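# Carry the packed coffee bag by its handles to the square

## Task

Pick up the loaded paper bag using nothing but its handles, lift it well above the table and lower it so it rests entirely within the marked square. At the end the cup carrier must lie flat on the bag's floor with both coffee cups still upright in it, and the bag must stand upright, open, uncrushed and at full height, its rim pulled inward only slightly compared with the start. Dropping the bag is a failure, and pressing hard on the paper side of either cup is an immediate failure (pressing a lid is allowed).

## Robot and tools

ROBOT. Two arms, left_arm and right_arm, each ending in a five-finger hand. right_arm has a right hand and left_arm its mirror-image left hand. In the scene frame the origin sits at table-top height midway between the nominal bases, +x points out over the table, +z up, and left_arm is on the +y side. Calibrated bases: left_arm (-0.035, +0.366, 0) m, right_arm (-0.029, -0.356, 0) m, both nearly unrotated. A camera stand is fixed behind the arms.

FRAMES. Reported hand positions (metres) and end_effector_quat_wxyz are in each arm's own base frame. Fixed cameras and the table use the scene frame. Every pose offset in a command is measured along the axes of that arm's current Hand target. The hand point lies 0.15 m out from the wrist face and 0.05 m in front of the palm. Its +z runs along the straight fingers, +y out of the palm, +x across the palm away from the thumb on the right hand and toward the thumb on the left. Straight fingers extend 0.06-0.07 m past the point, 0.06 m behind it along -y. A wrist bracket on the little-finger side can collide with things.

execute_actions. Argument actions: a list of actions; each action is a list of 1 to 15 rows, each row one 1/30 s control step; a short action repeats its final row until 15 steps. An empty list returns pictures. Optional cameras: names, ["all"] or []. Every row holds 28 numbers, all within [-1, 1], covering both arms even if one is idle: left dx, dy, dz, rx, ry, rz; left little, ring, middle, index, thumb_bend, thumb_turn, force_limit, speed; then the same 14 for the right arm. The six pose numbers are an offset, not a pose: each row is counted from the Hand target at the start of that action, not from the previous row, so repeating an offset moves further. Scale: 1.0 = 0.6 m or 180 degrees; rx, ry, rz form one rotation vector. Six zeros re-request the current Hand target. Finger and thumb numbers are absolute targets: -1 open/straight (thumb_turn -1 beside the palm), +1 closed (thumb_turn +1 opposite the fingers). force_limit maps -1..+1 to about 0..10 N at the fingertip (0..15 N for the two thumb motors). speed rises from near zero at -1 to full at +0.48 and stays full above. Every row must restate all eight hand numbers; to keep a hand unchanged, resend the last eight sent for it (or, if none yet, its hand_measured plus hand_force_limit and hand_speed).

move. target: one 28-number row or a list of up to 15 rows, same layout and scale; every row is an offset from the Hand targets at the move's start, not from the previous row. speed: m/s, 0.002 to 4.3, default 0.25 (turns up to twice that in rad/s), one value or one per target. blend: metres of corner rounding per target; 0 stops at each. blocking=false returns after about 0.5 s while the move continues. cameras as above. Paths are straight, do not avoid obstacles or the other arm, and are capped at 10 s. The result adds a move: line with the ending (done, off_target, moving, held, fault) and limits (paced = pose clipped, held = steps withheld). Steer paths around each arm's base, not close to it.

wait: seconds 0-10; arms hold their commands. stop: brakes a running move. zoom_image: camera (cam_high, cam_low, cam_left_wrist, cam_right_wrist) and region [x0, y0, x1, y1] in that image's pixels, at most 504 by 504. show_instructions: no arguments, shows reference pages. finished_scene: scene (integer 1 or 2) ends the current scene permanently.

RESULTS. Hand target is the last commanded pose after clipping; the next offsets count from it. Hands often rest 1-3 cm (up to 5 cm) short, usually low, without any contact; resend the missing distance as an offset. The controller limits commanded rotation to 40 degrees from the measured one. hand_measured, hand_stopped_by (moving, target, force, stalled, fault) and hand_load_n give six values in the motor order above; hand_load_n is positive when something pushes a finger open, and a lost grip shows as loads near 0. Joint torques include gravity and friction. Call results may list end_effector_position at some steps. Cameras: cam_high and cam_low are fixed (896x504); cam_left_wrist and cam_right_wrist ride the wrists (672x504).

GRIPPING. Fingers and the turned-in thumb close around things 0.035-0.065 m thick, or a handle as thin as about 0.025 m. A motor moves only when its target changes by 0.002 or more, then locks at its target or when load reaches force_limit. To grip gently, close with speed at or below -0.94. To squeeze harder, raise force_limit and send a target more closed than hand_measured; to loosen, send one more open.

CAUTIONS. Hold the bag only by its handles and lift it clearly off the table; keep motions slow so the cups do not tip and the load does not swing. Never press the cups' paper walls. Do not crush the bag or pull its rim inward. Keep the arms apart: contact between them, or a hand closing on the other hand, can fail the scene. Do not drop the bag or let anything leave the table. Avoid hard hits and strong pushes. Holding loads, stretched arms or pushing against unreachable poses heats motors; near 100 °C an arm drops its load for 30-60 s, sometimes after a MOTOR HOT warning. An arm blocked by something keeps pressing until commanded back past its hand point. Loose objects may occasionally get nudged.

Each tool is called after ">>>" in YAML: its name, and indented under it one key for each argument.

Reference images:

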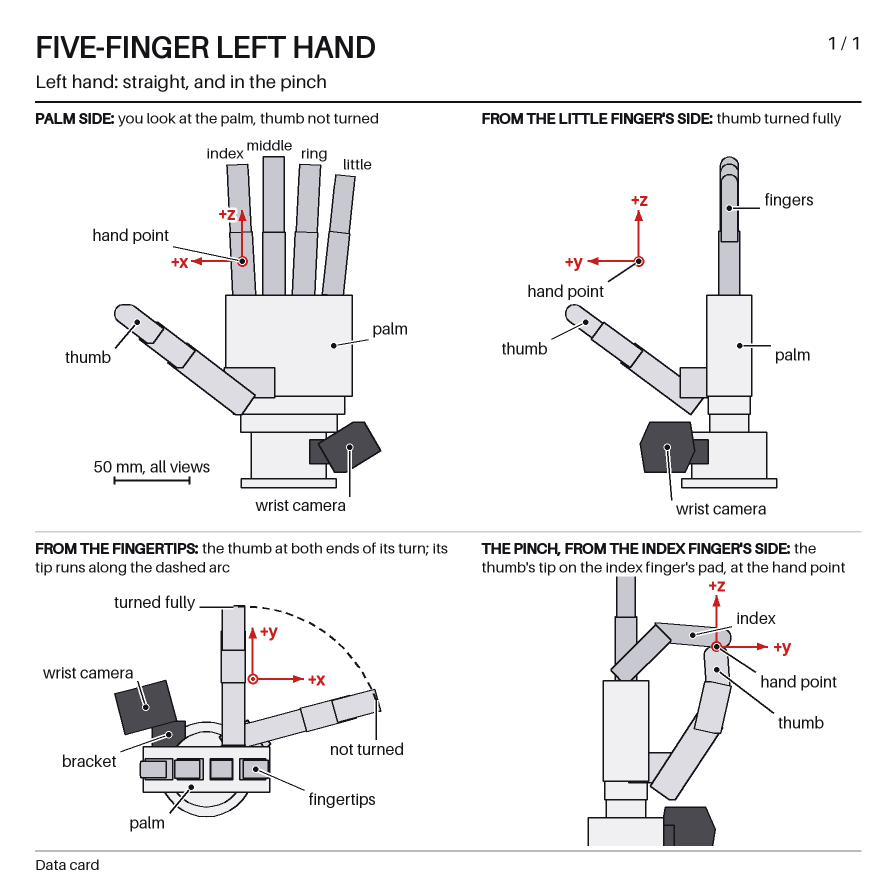

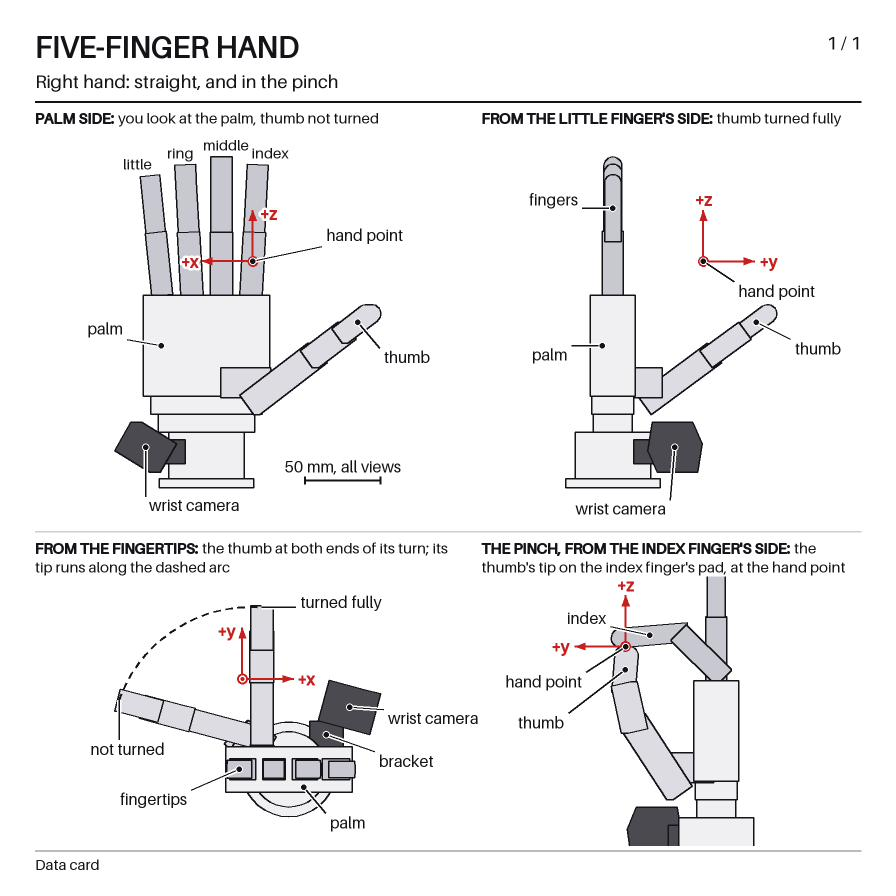

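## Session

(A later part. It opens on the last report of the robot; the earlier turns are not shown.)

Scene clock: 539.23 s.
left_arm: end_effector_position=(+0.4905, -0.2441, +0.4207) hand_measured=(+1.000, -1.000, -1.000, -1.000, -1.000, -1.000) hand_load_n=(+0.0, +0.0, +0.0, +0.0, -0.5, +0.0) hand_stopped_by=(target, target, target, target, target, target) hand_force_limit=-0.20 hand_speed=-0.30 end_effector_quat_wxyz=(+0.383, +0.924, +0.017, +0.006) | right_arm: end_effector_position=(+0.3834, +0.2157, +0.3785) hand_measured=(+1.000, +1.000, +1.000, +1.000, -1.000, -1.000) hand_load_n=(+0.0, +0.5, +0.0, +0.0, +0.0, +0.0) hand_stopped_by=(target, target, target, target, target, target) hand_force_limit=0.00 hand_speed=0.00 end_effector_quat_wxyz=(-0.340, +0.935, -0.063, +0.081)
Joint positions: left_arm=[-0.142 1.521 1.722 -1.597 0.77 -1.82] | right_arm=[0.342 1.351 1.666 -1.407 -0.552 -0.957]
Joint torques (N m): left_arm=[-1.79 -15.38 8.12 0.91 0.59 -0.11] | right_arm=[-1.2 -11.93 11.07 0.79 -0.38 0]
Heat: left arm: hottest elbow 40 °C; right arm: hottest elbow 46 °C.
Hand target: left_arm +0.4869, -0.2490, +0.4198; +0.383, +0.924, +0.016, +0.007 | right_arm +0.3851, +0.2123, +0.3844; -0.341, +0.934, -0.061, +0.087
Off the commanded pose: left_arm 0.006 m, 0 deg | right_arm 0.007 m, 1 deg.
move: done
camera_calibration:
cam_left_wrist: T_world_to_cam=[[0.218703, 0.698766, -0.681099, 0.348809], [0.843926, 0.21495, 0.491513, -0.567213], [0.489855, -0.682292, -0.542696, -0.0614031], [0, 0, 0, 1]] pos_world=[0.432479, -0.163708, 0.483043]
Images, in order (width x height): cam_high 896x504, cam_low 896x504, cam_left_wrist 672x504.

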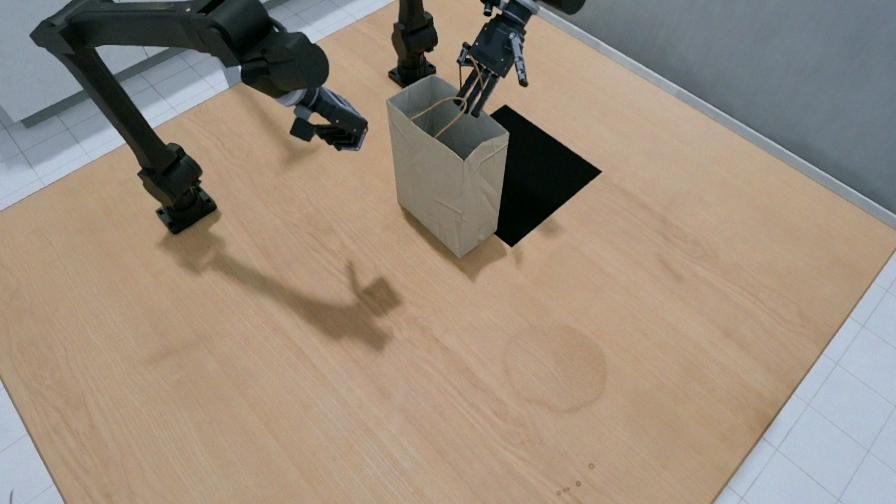

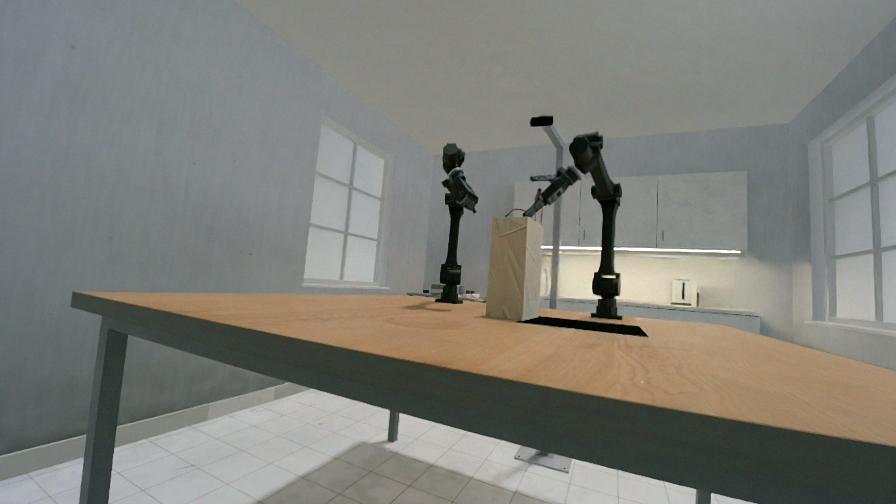

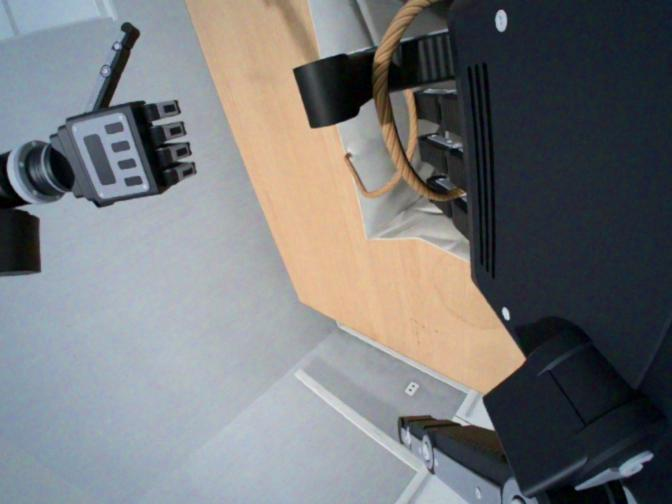

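>>> move:
  target: [0,0,0,0,0,0,-1,-1,-1,-1,-1,-1,-0.2,-0.5, 0,0,0,0,0,0,1,1,1,1,-1,-1,0.0,0.0]
  speed: 0.05
  cameras: ["cam_high","cam_left_wrist"]

>>> zoom_image:
  camera: "cam_high"
  region: [400, 40, 520, 160]

>>> zoom_image:
  camera: "cam_left_wrist"
  region: [300, 0, 500, 250]

Scene clock: 542.97 s.
left_arm: end_effector_position=(+0.4906, -0.2440, +0.4207) hand_measured=(-1.000, -1.000, -1.000, -1.000, -1.000, -1.000) hand_load_n=(+0.0, +0.0, +0.0, +0.0, +0.0, +0.0) hand_stopped_by=(target, target, target, target, target, target) hand_force_limit=-0.20 hand_speed=-0.50 end_effector_quat_wxyz=(+0.383, +0.924, +0.017, +0.006) | right_arm: end_effector_position=(+0.3834, +0.2157, +0.3785) hand_measured=(+1.000, +1.000, +1.000, +1.000, -1.000, -1.000) hand_load_n=(+0.0, +0.0, +0.0, +0.0, +0.0, +0.0) hand_stopped_by=(target, target, target, target, target, target) hand_force_limit=0.00 hand_speed=0.00 end_effector_quat_wxyz=(-0.340, +0.935, -0.063, +0.081)
Joint positions: left_arm=[-0.142 1.521 1.722 -1.597 0.77 -1.821] | right_arm=[0.342 1.351 1.666 -1.407 -0.552 -0.957]
Joint torques (N m): left_arm=[-1.73 -15.21 8.1 0.94 0.6 -0.09] | right_arm=[-1.26 -11.93 11.08 0.77 -0.38 0]
Heat: left arm: hottest elbow 39 °C; right arm: hottest elbow 46 °C.
Hand target: left_arm +0.4870, -0.2490, +0.4198; +0.383, +0.924, +0.016, +0.007 | right_arm +0.3851, +0.2123, +0.3844; -0.341, +0.934, -0.061, +0.087
Off the commanded pose: left_arm 0.006 m, 0 deg | right_arm 0.007 m, 1 deg.
move: done
camera_calibration:
cam_left_wrist: T_world_to_cam=[[0.21747, 0.698908, -0.681348, 0.349531], [0.844042, 0.215924, 0.490887, -0.566935], [0.490204, -0.681839, -0.542951, -0.0613517], [0, 0, 0, 1]] pos_world=[0.432579, -0.163707, 0.483142]
Images, in order (width x height): cam_high 896x504, cam_left_wrist 672x504.

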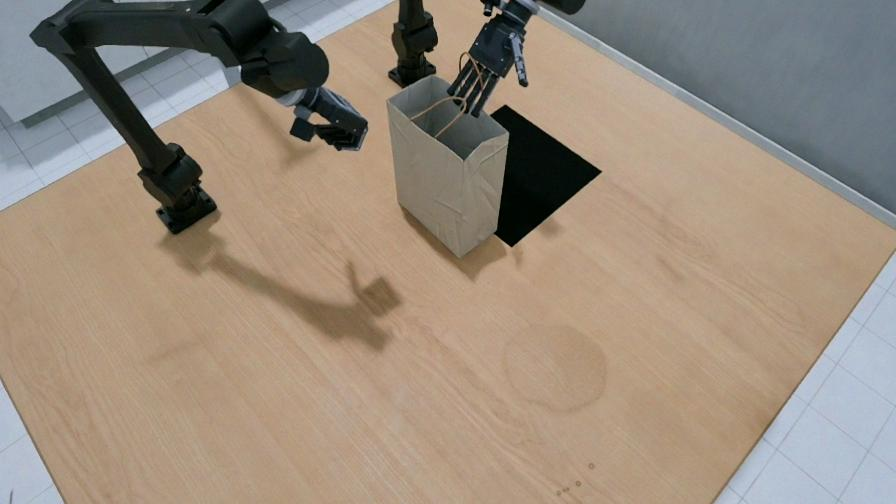

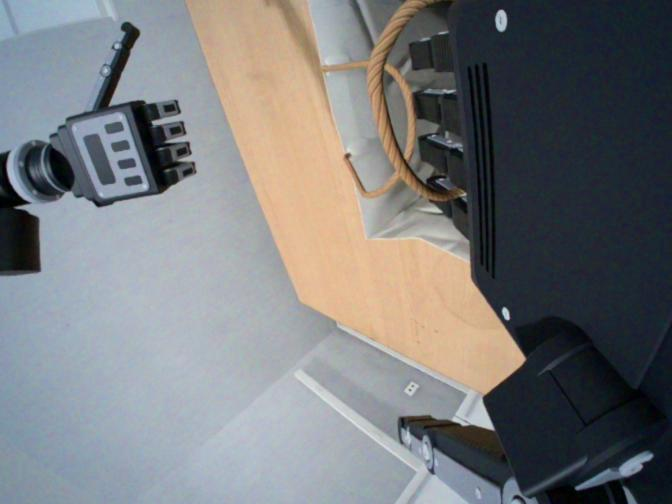

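Scaled by 4.200 from the camera's 896x504 image, which has a finer 1280x720 frame.

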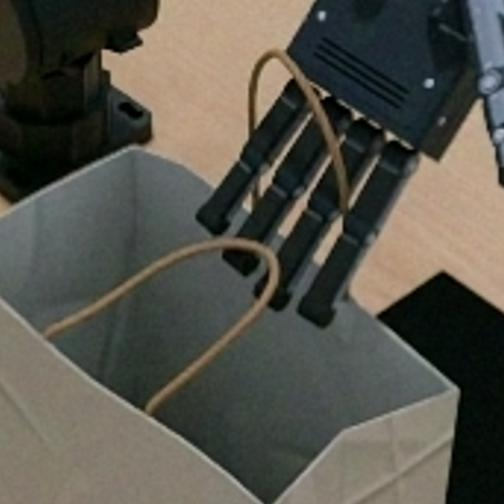

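Scaled by 2.016 from the camera's 672x504 image, which has a finer 960x720 frame.

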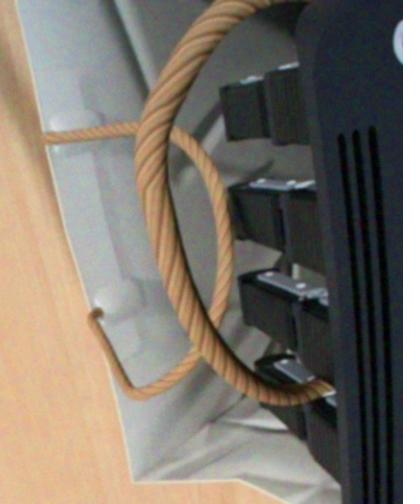

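>>> move:
  target:
    - [0.001,-0.0021,-0.0356,0,0,0,-1,-1,-1,-1,-1,-1,-0.2,-0.5, 0,0,0,0,0,0,1,1,1,1,-1,-1,0.0,0.0]
    - [0.001,-0.0316,-0.0061,0,0,0,-1,-1,-1,-1,-1,-1,-0.2,-0.5, 0,0,0,0,0,0,1,1,1,1,-1,-1,0.0,0.0]
  speed: 0.05
  cameras: ["cam_high","cam_low","cam_left_wrist"]

>>> zoom_image:
  camera: "cam_high"
  region: [400, 40, 520, 160]

>>> zoom_image:
  camera: "cam_left_wrist"
  region: [300, 0, 500, 250]

Scene clock: 556.43 s.
left_arm: end_effector_position=(+0.4865, -0.2384, +0.4091) hand_measured=(-1.000, -1.000, -1.000, -1.000, -1.000, -1.000) hand_load_n=(+0.0, +0.0, +0.0, +0.0, +0.0, +0.0) hand_stopped_by=(target, target, target, target, target, target) hand_force_limit=-0.20 hand_speed=-0.50 end_effector_quat_wxyz=(+0.381, +0.925, +0.018, -0.002) | right_arm: end_effector_position=(+0.3834, +0.2157, +0.3785) hand_measured=(+1.000, +1.000, +1.000, +1.000, -1.000, -1.000) hand_load_n=(+0.0, +0.0, +0.0, +0.0, +0.0, +0.0) hand_stopped_by=(target, target, target, target, target, target) hand_force_limit=0.00 hand_speed=0.00 end_effector_quat_wxyz=(-0.340, +0.935, -0.063, +0.081)
Joint positions: left_arm=[-0.131 1.516 1.689 -1.601 0.771 -1.8] | right_arm=[0.342 1.351 1.666 -1.407 -0.552 -0.957]
Joint torques (N m): left_arm=[0.38 -14.97 8.12 0.84 0.79 0.14] | right_arm=[-1.26 -11.93 11.07 0.77 -0.39 0]
Heat: left arm: hottest elbow 38 °C; right arm: hottest elbow 46 °C.
Hand target: left_arm +0.4869, -0.2331, +0.4091; +0.383, +0.924, +0.016, +0.007 | right_arm +0.3851, +0.2123, +0.3844; -0.341, +0.934, -0.061, +0.087
Off the commanded pose: left_arm 0.005 m, 1 deg | right_arm 0.007 m, 1 deg.
move: done
camera_calibration:
cam_left_wrist: T_world_to_cam=[[0.209234, 0.700997, -0.68178, 0.343209], [0.852832, 0.210307, 0.477963, -0.559234], [0.478434, -0.68145, -0.553829, -0.0515582], [0, 0, 0, 1]] pos_world=[0.429789, -0.158112, 0.472732]
Images, in order (width x height): cam_high 896x504, cam_low 896x504, cam_left_wrist 672x504.

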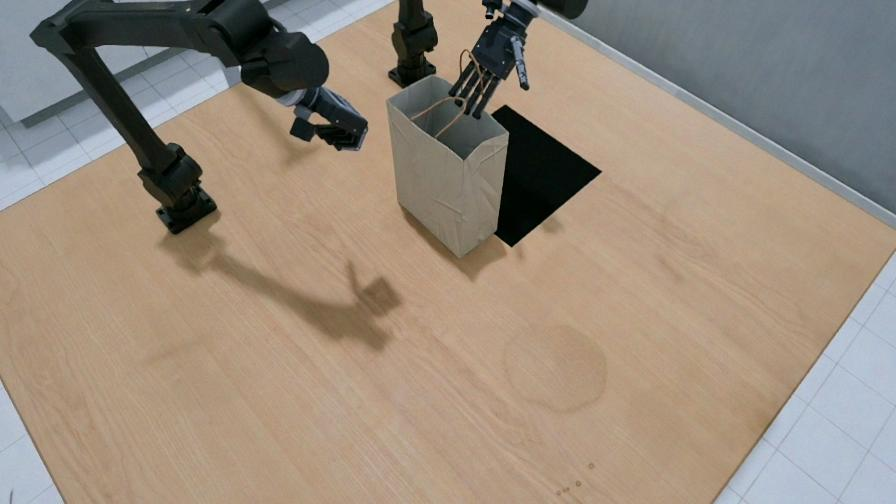

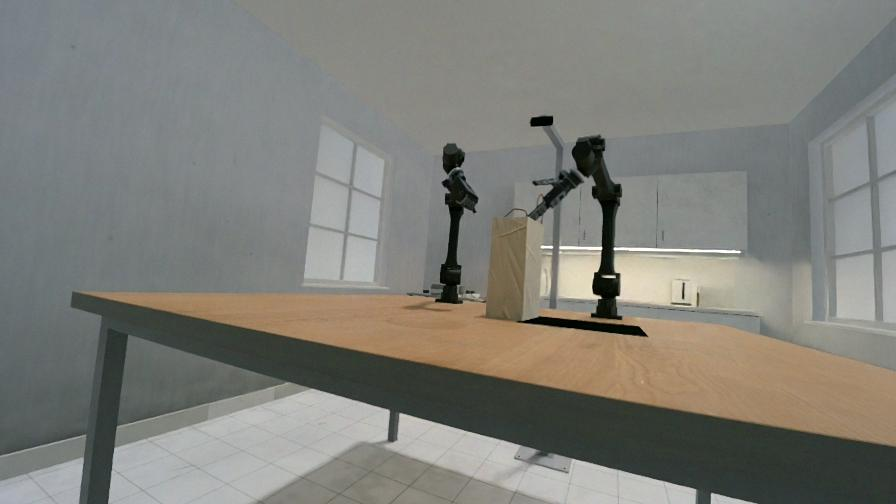

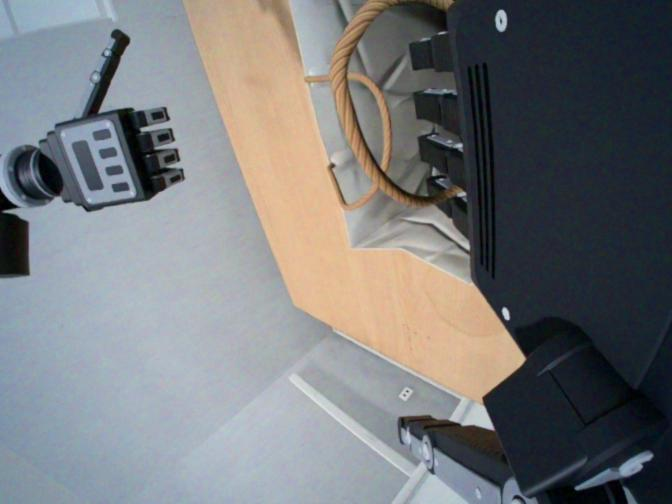

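Scaled by 4.200 from the camera's 896x504 image, which has a finer 1280x720 frame.

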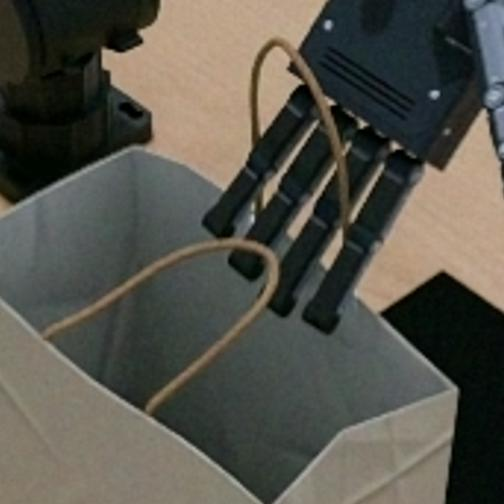

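Scaled by 2.016 from the camera's 672x504 image, which has a finer 960x720 frame.

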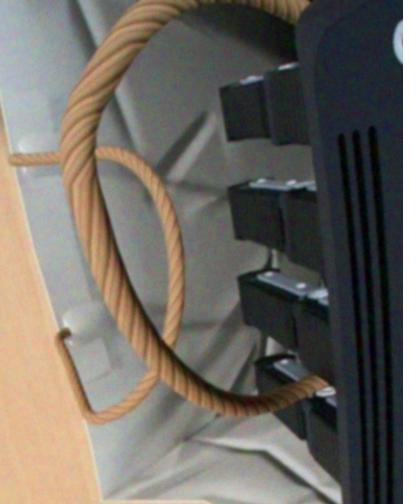

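>>> move:
  target: [-0.0038,0.0027,0.09,0,0,0,-1,-1,-1,-1,-1,-1,-0.2,-0.5, 0,0,0,0,0,0,1,1,1,1,-1,-1,0.0,0.0]
  speed: 0.05
  cameras: ["cam_high","cam_low","cam_left_wrist"]

>>> zoom_image:
  camera: "cam_high"
  region: [400, 40, 520, 160]

>>> zoom_image:
  camera: "cam_left_wrist"
  region: [260, 0, 500, 250]

>>> zoom_image:
  camera: "cam_low"
  region: [480, 160, 580, 240]

Scene clock: 562.97 s.
left_arm: end_effector_position=(+0.4903, -0.2673, +0.3737) hand_measured=(-1.000, -1.000, -1.000, -1.000, -1.000, -1.000) hand_load_n=(+0.0, +0.0, +0.0, +0.0, +0.0, +0.0) hand_stopped_by=(target, target, target, target, target, target) hand_force_limit=-0.20 hand_speed=-0.50 end_effector_quat_wxyz=(+0.384, +0.923, +0.017, +0.007) | right_arm: end_effector_position=(+0.3834, +0.2157, +0.3785) hand_measured=(+1.000, +1.000, +1.000, +1.000, -1.000, -1.000) hand_load_n=(+0.0, +0.5, +0.0, +0.0, +0.0, +0.0) hand_stopped_by=(target, target, target, target, target, target) hand_force_limit=0.00 hand_speed=0.00 end_effector_quat_wxyz=(-0.340, +0.935, -0.063, +0.081)
Joint positions: left_arm=[-0.192 1.504 1.575 -1.419 0.762 -1.888] | right_arm=[0.342 1.351 1.666 -1.407 -0.552 -0.957]
Joint torques (N m): left_arm=[-1.61 -15.15 8.35 0.96 0.52 -0.1] | right_arm=[-1.26 -11.93 11.07 0.76 -0.38 0]
Heat: left arm: hottest elbow 38 °C; right arm: hottest elbow 46 °C.
Hand target: left_arm +0.4861, -0.2724, +0.3719; +0.383, +0.924, +0.016, +0.007 | right_arm +0.3851, +0.2123, +0.3844; -0.341, +0.934, -0.061, +0.087
Off the commanded pose: left_arm 0.007 m, 0 deg | right_arm 0.007 m, 1 deg.
move: done
camera_calibration:
cam_left_wrist: T_world_to_cam=[[0.218905, 0.697698, -0.682127, 0.333007], [0.843368, 0.216294, 0.491881, -0.538548], [0.490725, -0.682959, -0.541069, -0.10389], [0, 0, 0, 1]] pos_world=[0.432279, -0.186806, 0.435843]
Images, in order (width x height): cam_high 896x504, cam_low 896x504, cam_left_wrist 672x504.

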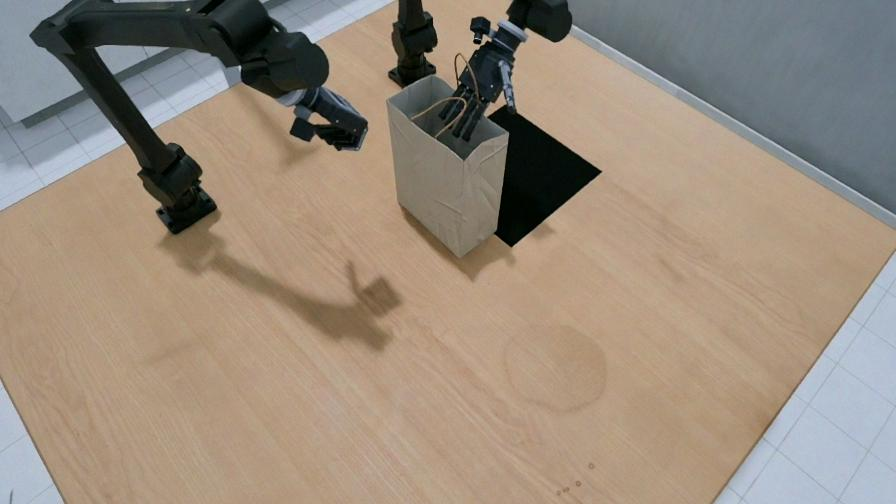

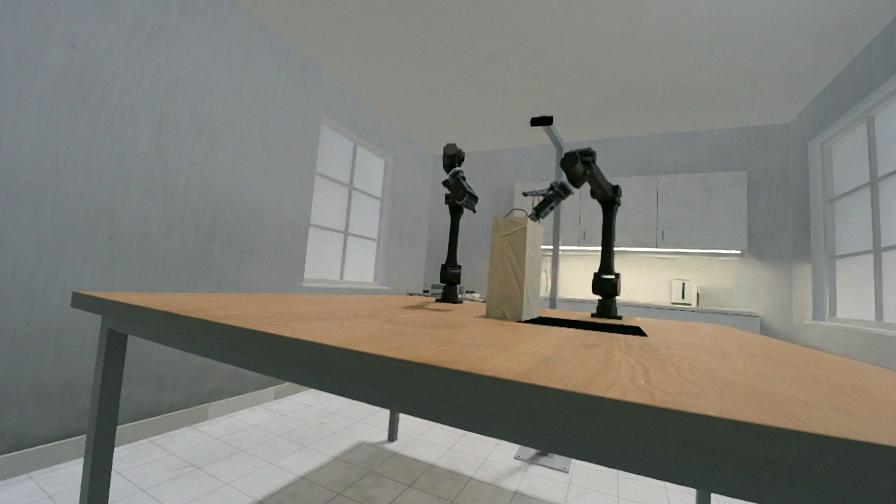

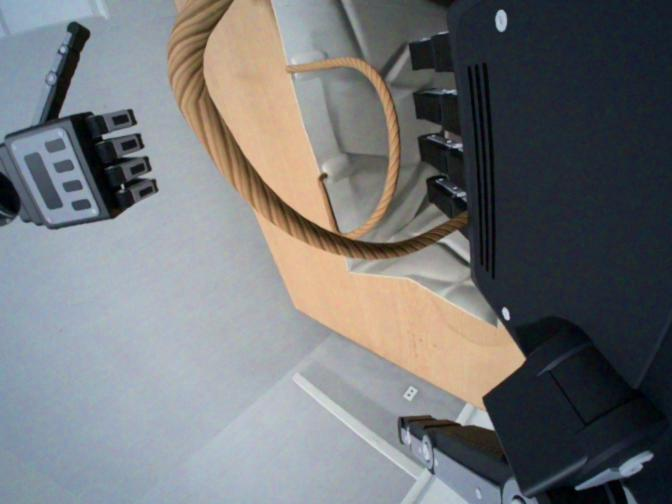

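Scaled by 4.200 from the camera's 896x504 image, which has a finer 1280x720 frame.

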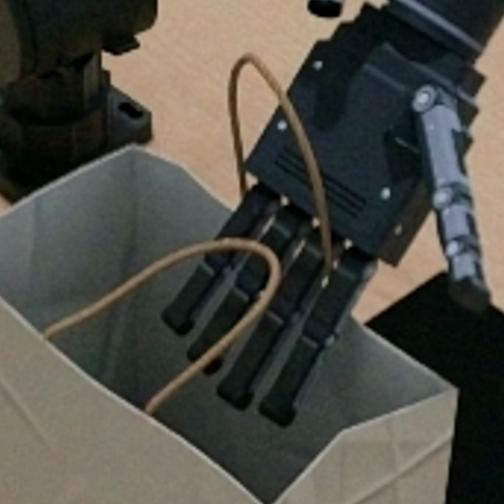

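Scaled by 2.016 from the camera's 672x504 image, which has a finer 960x720 frame.

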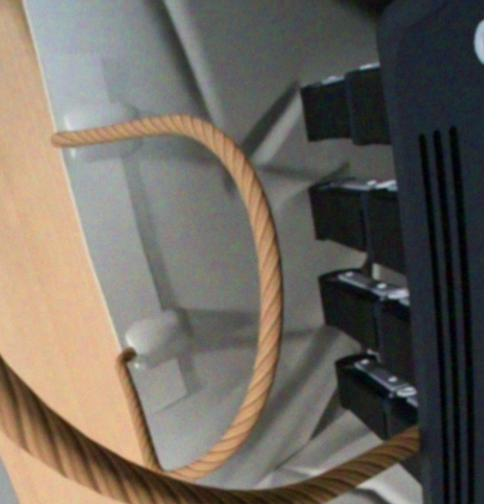

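Scaled by 5.040 from the camera's 896x504 image, which has a finer 1280x720 frame.

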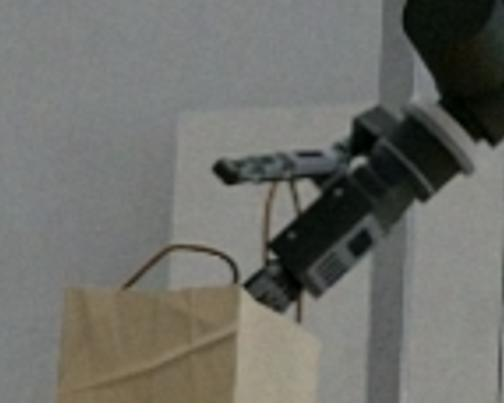

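>>> move:
  target: [0,0,0,0,0,0,-1,-0.2,-0.2,-0.2,-1,-1,-0.2,-0.5, 0,0,0,0,0,0,1,1,1,1,-1,-1,0.0,0.0]
  speed: 0.05
  cameras: ["cam_high","cam_low","cam_left_wrist"]

>>> zoom_image:
  camera: "cam_high"
  region: [400, 40, 520, 160]

>>> zoom_image:
  camera: "cam_left_wrist"
  region: [260, 0, 500, 250]

Scene clock: 569.23 s.
left_arm: end_effector_position=(+0.4904, -0.2672, +0.3734) hand_measured=(-1.000, -0.200, -0.200, -0.200, -1.000, -1.000) hand_load_n=(+0.0, +0.0, +0.0, +0.0, +0.0, +0.0) hand_stopped_by=(target, target, target, target, target, target) hand_force_limit=-0.20 hand_speed=-0.50 end_effector_quat_wxyz=(+0.383, +0.923, +0.017, +0.007) | right_arm: end_effector_position=(+0.3834, +0.2157, +0.3785) hand_measured=(+1.000, +1.000, +1.000, +1.000, -1.000, -1.000) hand_load_n=(+0.0, +0.0, +0.5, +0.0, +0.0, +0.0) hand_stopped_by=(target, target, target, target, target, target) hand_force_limit=0.00 hand_speed=0.00 end_effector_quat_wxyz=(-0.340, +0.935, -0.063, +0.081)
Joint positions: left_arm=[-0.192 1.504 1.575 -1.419 0.761 -1.89] | right_arm=[0.342 1.351 1.666 -1.407 -0.552 -0.957]
Joint torques (N m): left_arm=[-1.79 -15.15 8.32 1.01 0.53 -0.09] | right_arm=[-1.26 -11.93 11.08 0.76 -0.39 0]
Heat: left arm: hottest elbow 38 °C; right arm: hottest elbow 46 °C.
Hand target: left_arm +0.4861, -0.2724, +0.3720; +0.383, +0.924, +0.016, +0.007 | right_arm +0.3851, +0.2123, +0.3844; -0.341, +0.934, -0.061, +0.087
Off the commanded pose: left_arm 0.007 m, 0 deg | right_arm 0.007 m, 1 deg.
move: done
camera_calibration:
cam_left_wrist: T_world_to_cam=[[0.217201, 0.6985, -0.681852, 0.333636], [0.84376, 0.216879, 0.49095, -0.538104], [0.490808, -0.681954, -0.54226, -0.103328], [0, 0, 0, 1]] pos_world=[0.432279, -0.186806, 0.435642]
Images, in order (width x height): cam_high 896x504, cam_low 896x504, cam_left_wrist 672x504.

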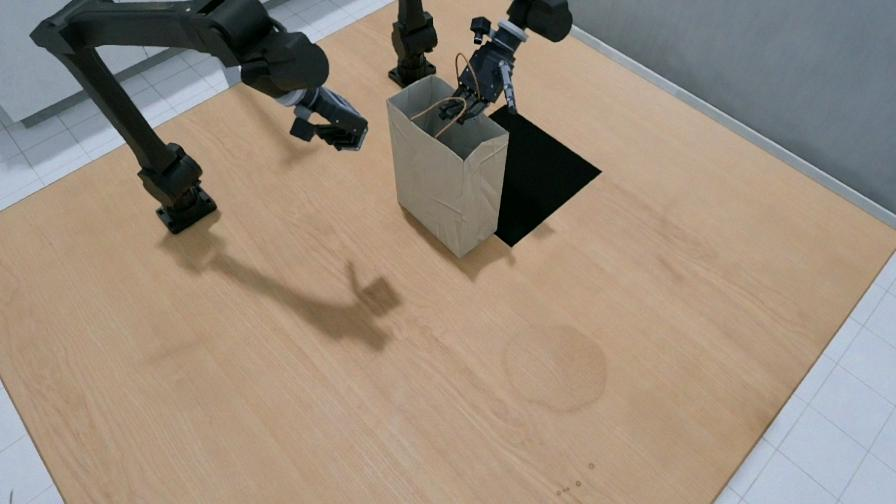

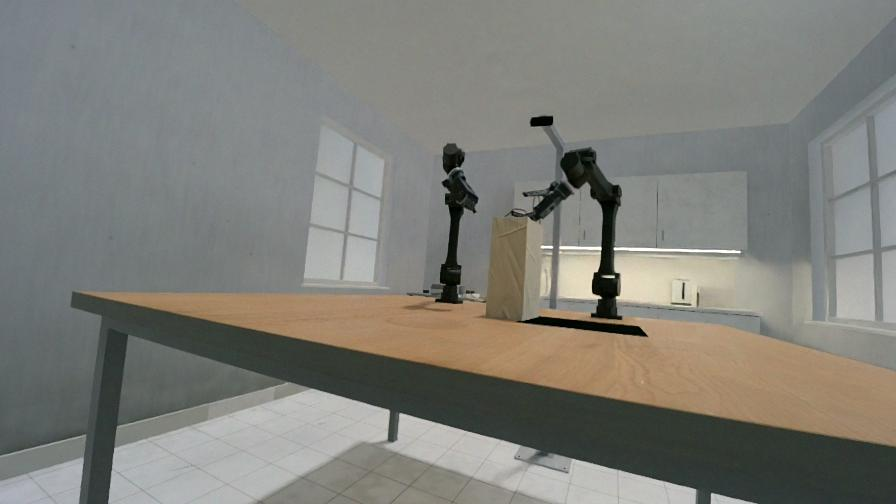

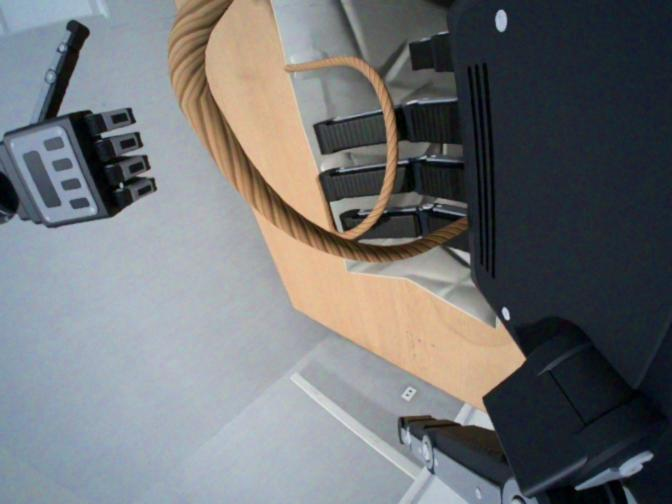

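Scaled by 4.200 from the camera's 896x504 image, which has a finer 1280x720 frame.

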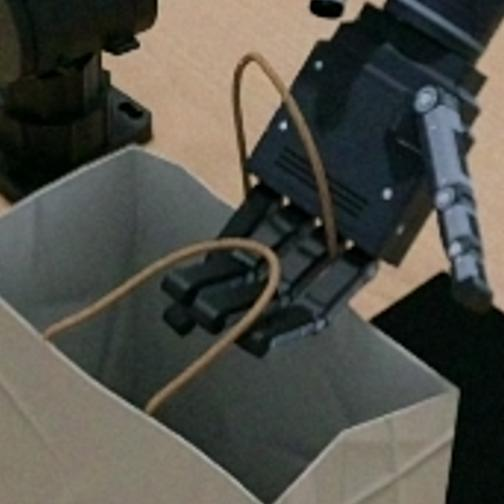

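Scaled by 2.016 from the camera's 672x504 image, which has a finer 960x720 frame.

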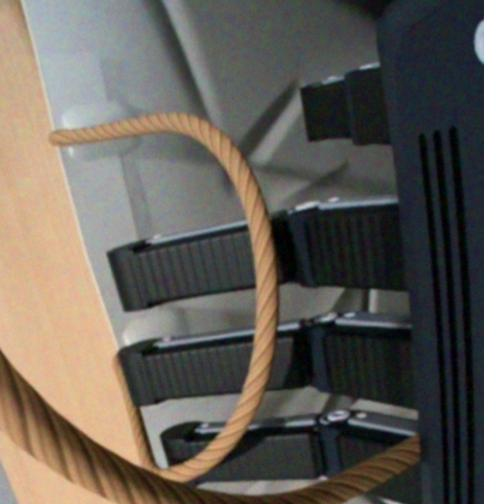

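>>> move:
  target: [0,0,0,0,0,0,-1,0.3,0.3,-0.2,-1,-1,-0.2,-0.5, 0,0,0,0,0,0,1,1,1,1,-1,-1,0.0,0.0]
  speed: 0.05
  cameras: ["cam_high","cam_low","cam_left_wrist"]

>>> zoom_image:
  camera: "cam_high"
  region: [400, 40, 520, 160]

>>> zoom_image:
  camera: "cam_left_wrist"
  region: [260, 0, 500, 250]

Scene clock: 572.90 s.
left_arm: end_effector_position=(+0.4904, -0.2672, +0.3734) hand_measured=(-1.000, +0.300, +0.300, -0.200, -1.000, -1.000) hand_load_n=(+0.0, +0.0, +0.0, +0.0, +0.0, +0.5) hand_stopped_by=(target, target, target, target, target, target) hand_force_limit=-0.20 hand_speed=-0.50 end_effector_quat_wxyz=(+0.383, +0.923, +0.017, +0.007) | right_arm: end_effector_position=(+0.3834, +0.2157, +0.3785) hand_measured=(+1.000, +1.000, +1.000, +1.000, -1.000, -1.000) hand_load_n=(+0.0, +0.0, +0.0, +0.0, -0.5, +0.0) hand_stopped_by=(target, target, target, target, target, target) hand_force_limit=0.00 hand_speed=0.00 end_effector_quat_wxyz=(-0.340, +0.935, -0.063, +0.081)
Joint positions: left_arm=[-0.192 1.504 1.575 -1.419 0.761 -1.89] | right_arm=[0.342 1.351 1.666 -1.407 -0.552 -0.957]
Joint torques (N m): left_arm=[-1.73 -15.27 8.28 0.98 0.53 -0.09] | right_arm=[-1.2 -11.93 11.1 0.76 -0.38 0]
Heat: left arm: hottest elbow 38 °C; right arm: hottest elbow 46 °C.
Hand target: left_arm +0.4861, -0.2724, +0.3720; +0.383, +0.924, +0.016, +0.007 | right_arm +0.3851, +0.2123, +0.3844; -0.341, +0.934, -0.061, +0.087
Off the commanded pose: left_arm 0.007 m, 0 deg | right_arm 0.007 m, 1 deg.
move: done
camera_calibration:
cam_left_wrist: T_world_to_cam=[[0.217201, 0.6985, -0.681852, 0.333636], [0.84376, 0.216879, 0.49095, -0.538104], [0.490808, -0.681954, -0.54226, -0.103328], [0, 0, 0, 1]] pos_world=[0.432279, -0.186806, 0.435642]
Images, in order (width x height): cam_high 896x504, cam_low 896x504, cam_left_wrist 672x504.

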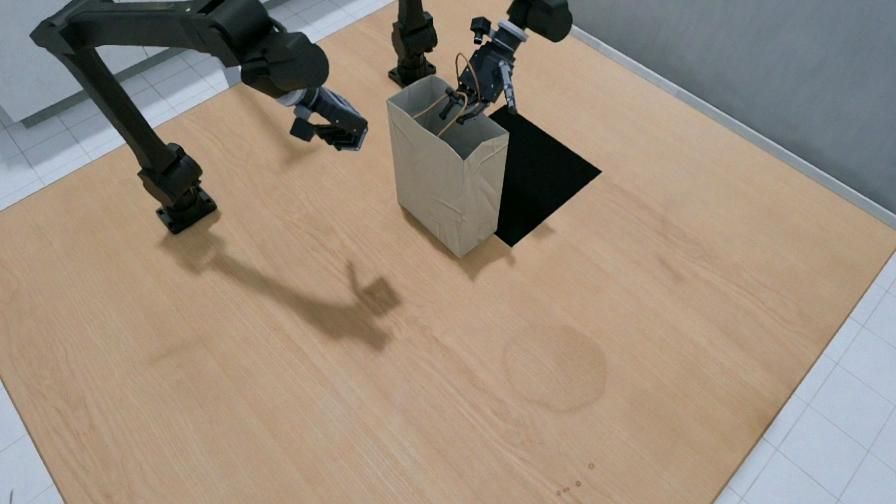

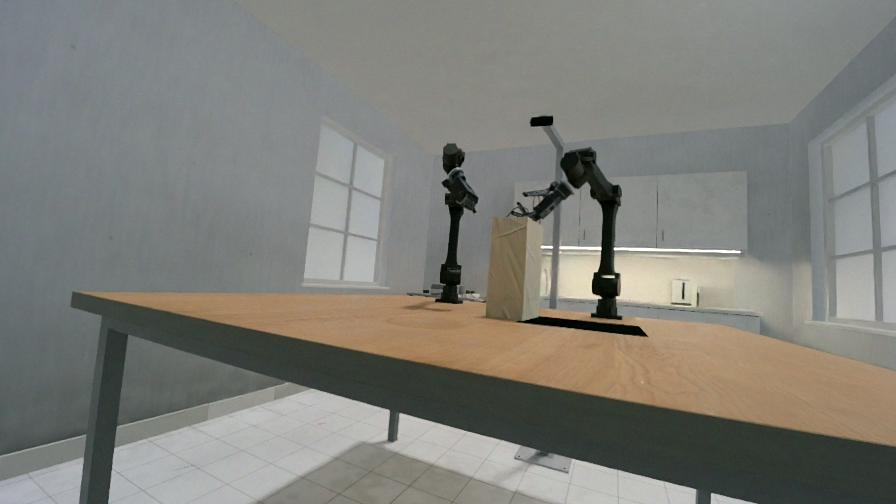

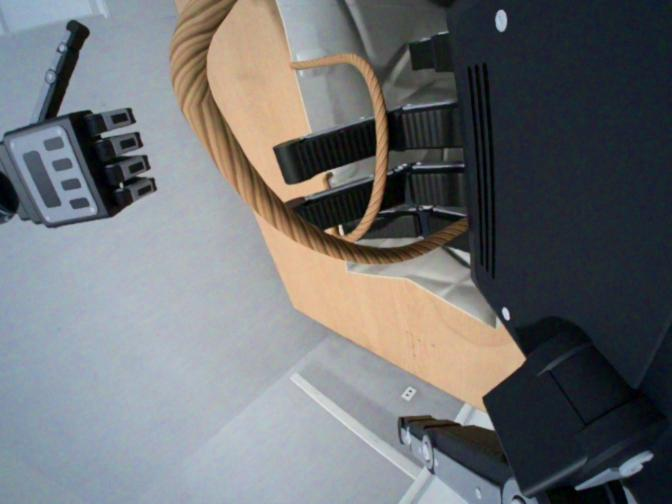

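Scaled by 4.200 from the camera's 896x504 image, which has a finer 1280x720 frame.

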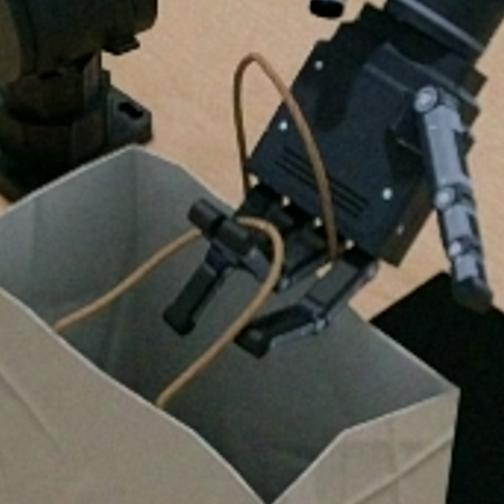

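Scaled by 2.016 from the camera's 672x504 image, which has a finer 960x720 frame.

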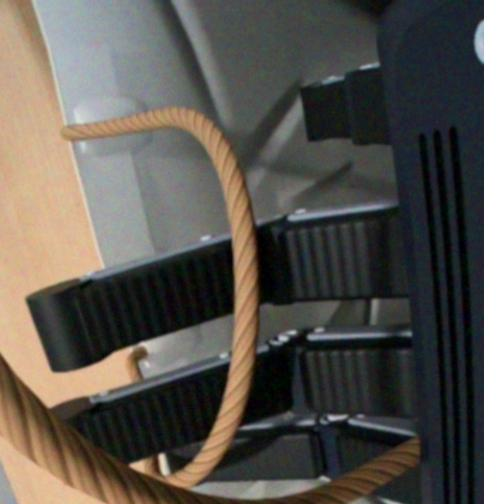

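>>> move:
  target: [0,0,0,0,0,0,-1,0.8,0.8,-0.2,-1,-1,-0.2,-0.5, 0,0,0,0,0,0,1,1,1,1,-1,-1,0.0,0.0]
  speed: 0.05
  cameras: ["cam_high","cam_low","cam_left_wrist"]

>>> zoom_image:
  camera: "cam_high"
  region: [400, 40, 520, 160]

>>> zoom_image:
  camera: "cam_left_wrist"
  region: [260, 0, 500, 250]

>>> zoom_image:
  camera: "cam_low"
  region: [480, 160, 580, 240]

Scene clock: 576.10 s.
left_arm: end_effector_position=(+0.4904, -0.2672, +0.3734) hand_measured=(-1.000, +0.800, +0.800, -0.200, -1.000, -1.000) hand_load_n=(+0.0, +0.5, +0.5, +0.0, +0.0, +0.0) hand_stopped_by=(target, target, target, target, target, target) hand_force_limit=-0.20 hand_speed=-0.50 end_effector_quat_wxyz=(+0.383, +0.923, +0.017, +0.007) | right_arm: end_effector_position=(+0.3834, +0.2157, +0.3785) hand_measured=(+1.000, +1.000, +1.000, +1.000, -1.000, -1.000) hand_load_n=(+0.0, +0.0, +0.0, +0.0, +0.0, +0.0) hand_stopped_by=(target, target, target, target, target, target) hand_force_limit=0.00 hand_speed=0.00 end_effector_quat_wxyz=(-0.340, +0.935, -0.063, +0.081)
Joint positions: left_arm=[-0.192 1.504 1.575 -1.419 0.761 -1.89] | right_arm=[0.342 1.351 1.666 -1.407 -0.552 -0.957]
Joint torques (N m): left_arm=[-1.73 -15.21 8.29 1.01 0.55 -0.1] | right_arm=[-1.2 -11.99 11.08 0.77 -0.38 -0.01]
Heat: left arm: hottest elbow 38 °C; right arm: hottest elbow 46 °C.
Hand target: left_arm +0.4861, -0.2724, +0.3720; +0.383, +0.924, +0.016, +0.007 | right_arm +0.3851, +0.2123, +0.3844; -0.341, +0.934, -0.061, +0.087
Off the commanded pose: left_arm 0.007 m, 0 deg | right_arm 0.007 m, 1 deg.
move: done
camera_calibration:
cam_left_wrist: T_world_to_cam=[[0.217201, 0.6985, -0.681852, 0.333636], [0.84376, 0.216879, 0.49095, -0.538104], [0.490808, -0.681954, -0.54226, -0.103328], [0, 0, 0, 1]] pos_world=[0.432279, -0.186806, 0.435642]
Images, in order (width x height): cam_high 896x504, cam_low 896x504, cam_left_wrist 672x504.

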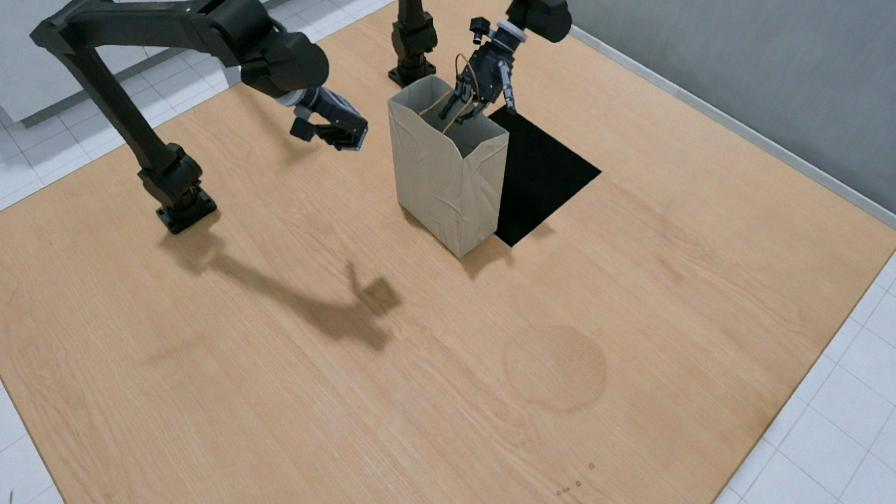

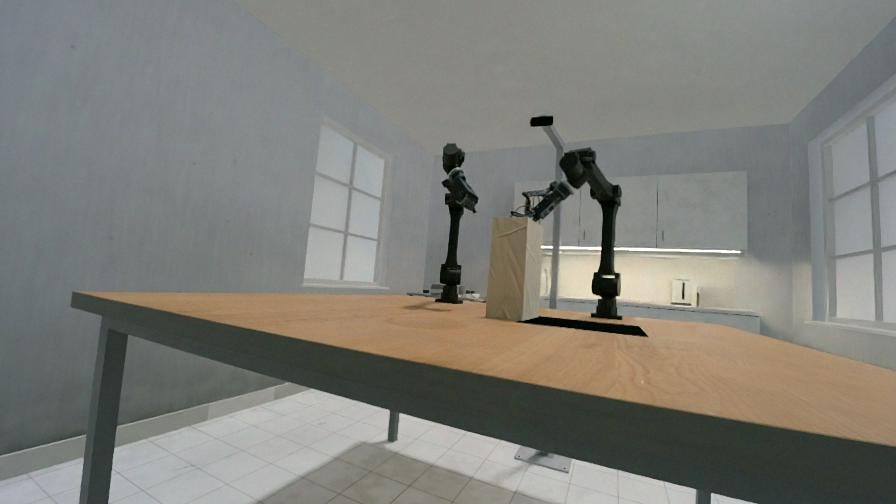

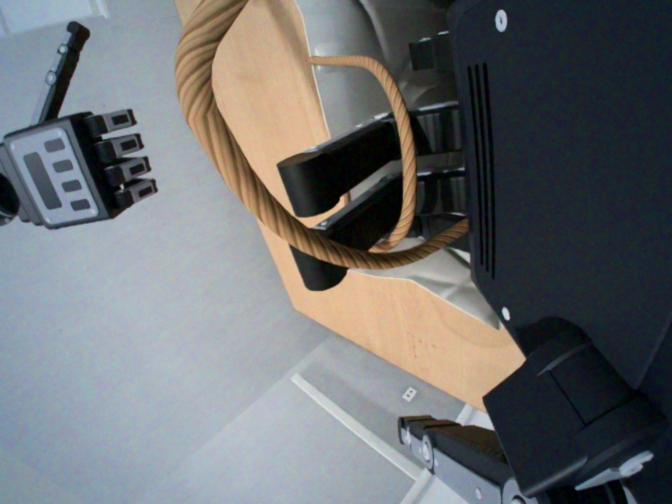

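Scaled by 4.200 from the camera's 896x504 image, which has a finer 1280x720 frame.

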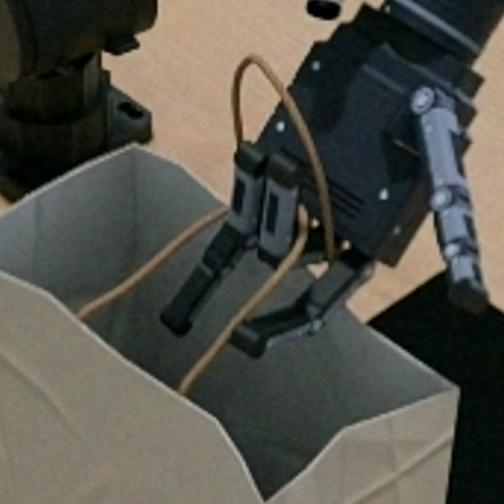

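Scaled by 2.016 from the camera's 672x504 image, which has a finer 960x720 frame.

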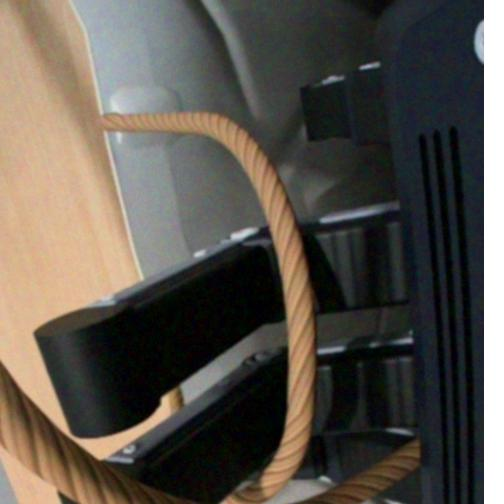

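Scaled by 5.040 from the camera's 896x504 image, which has a finer 1280x720 frame.

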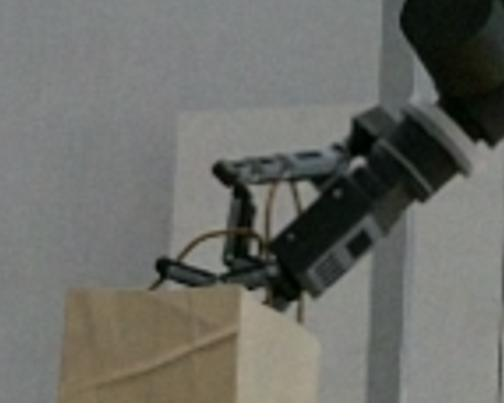

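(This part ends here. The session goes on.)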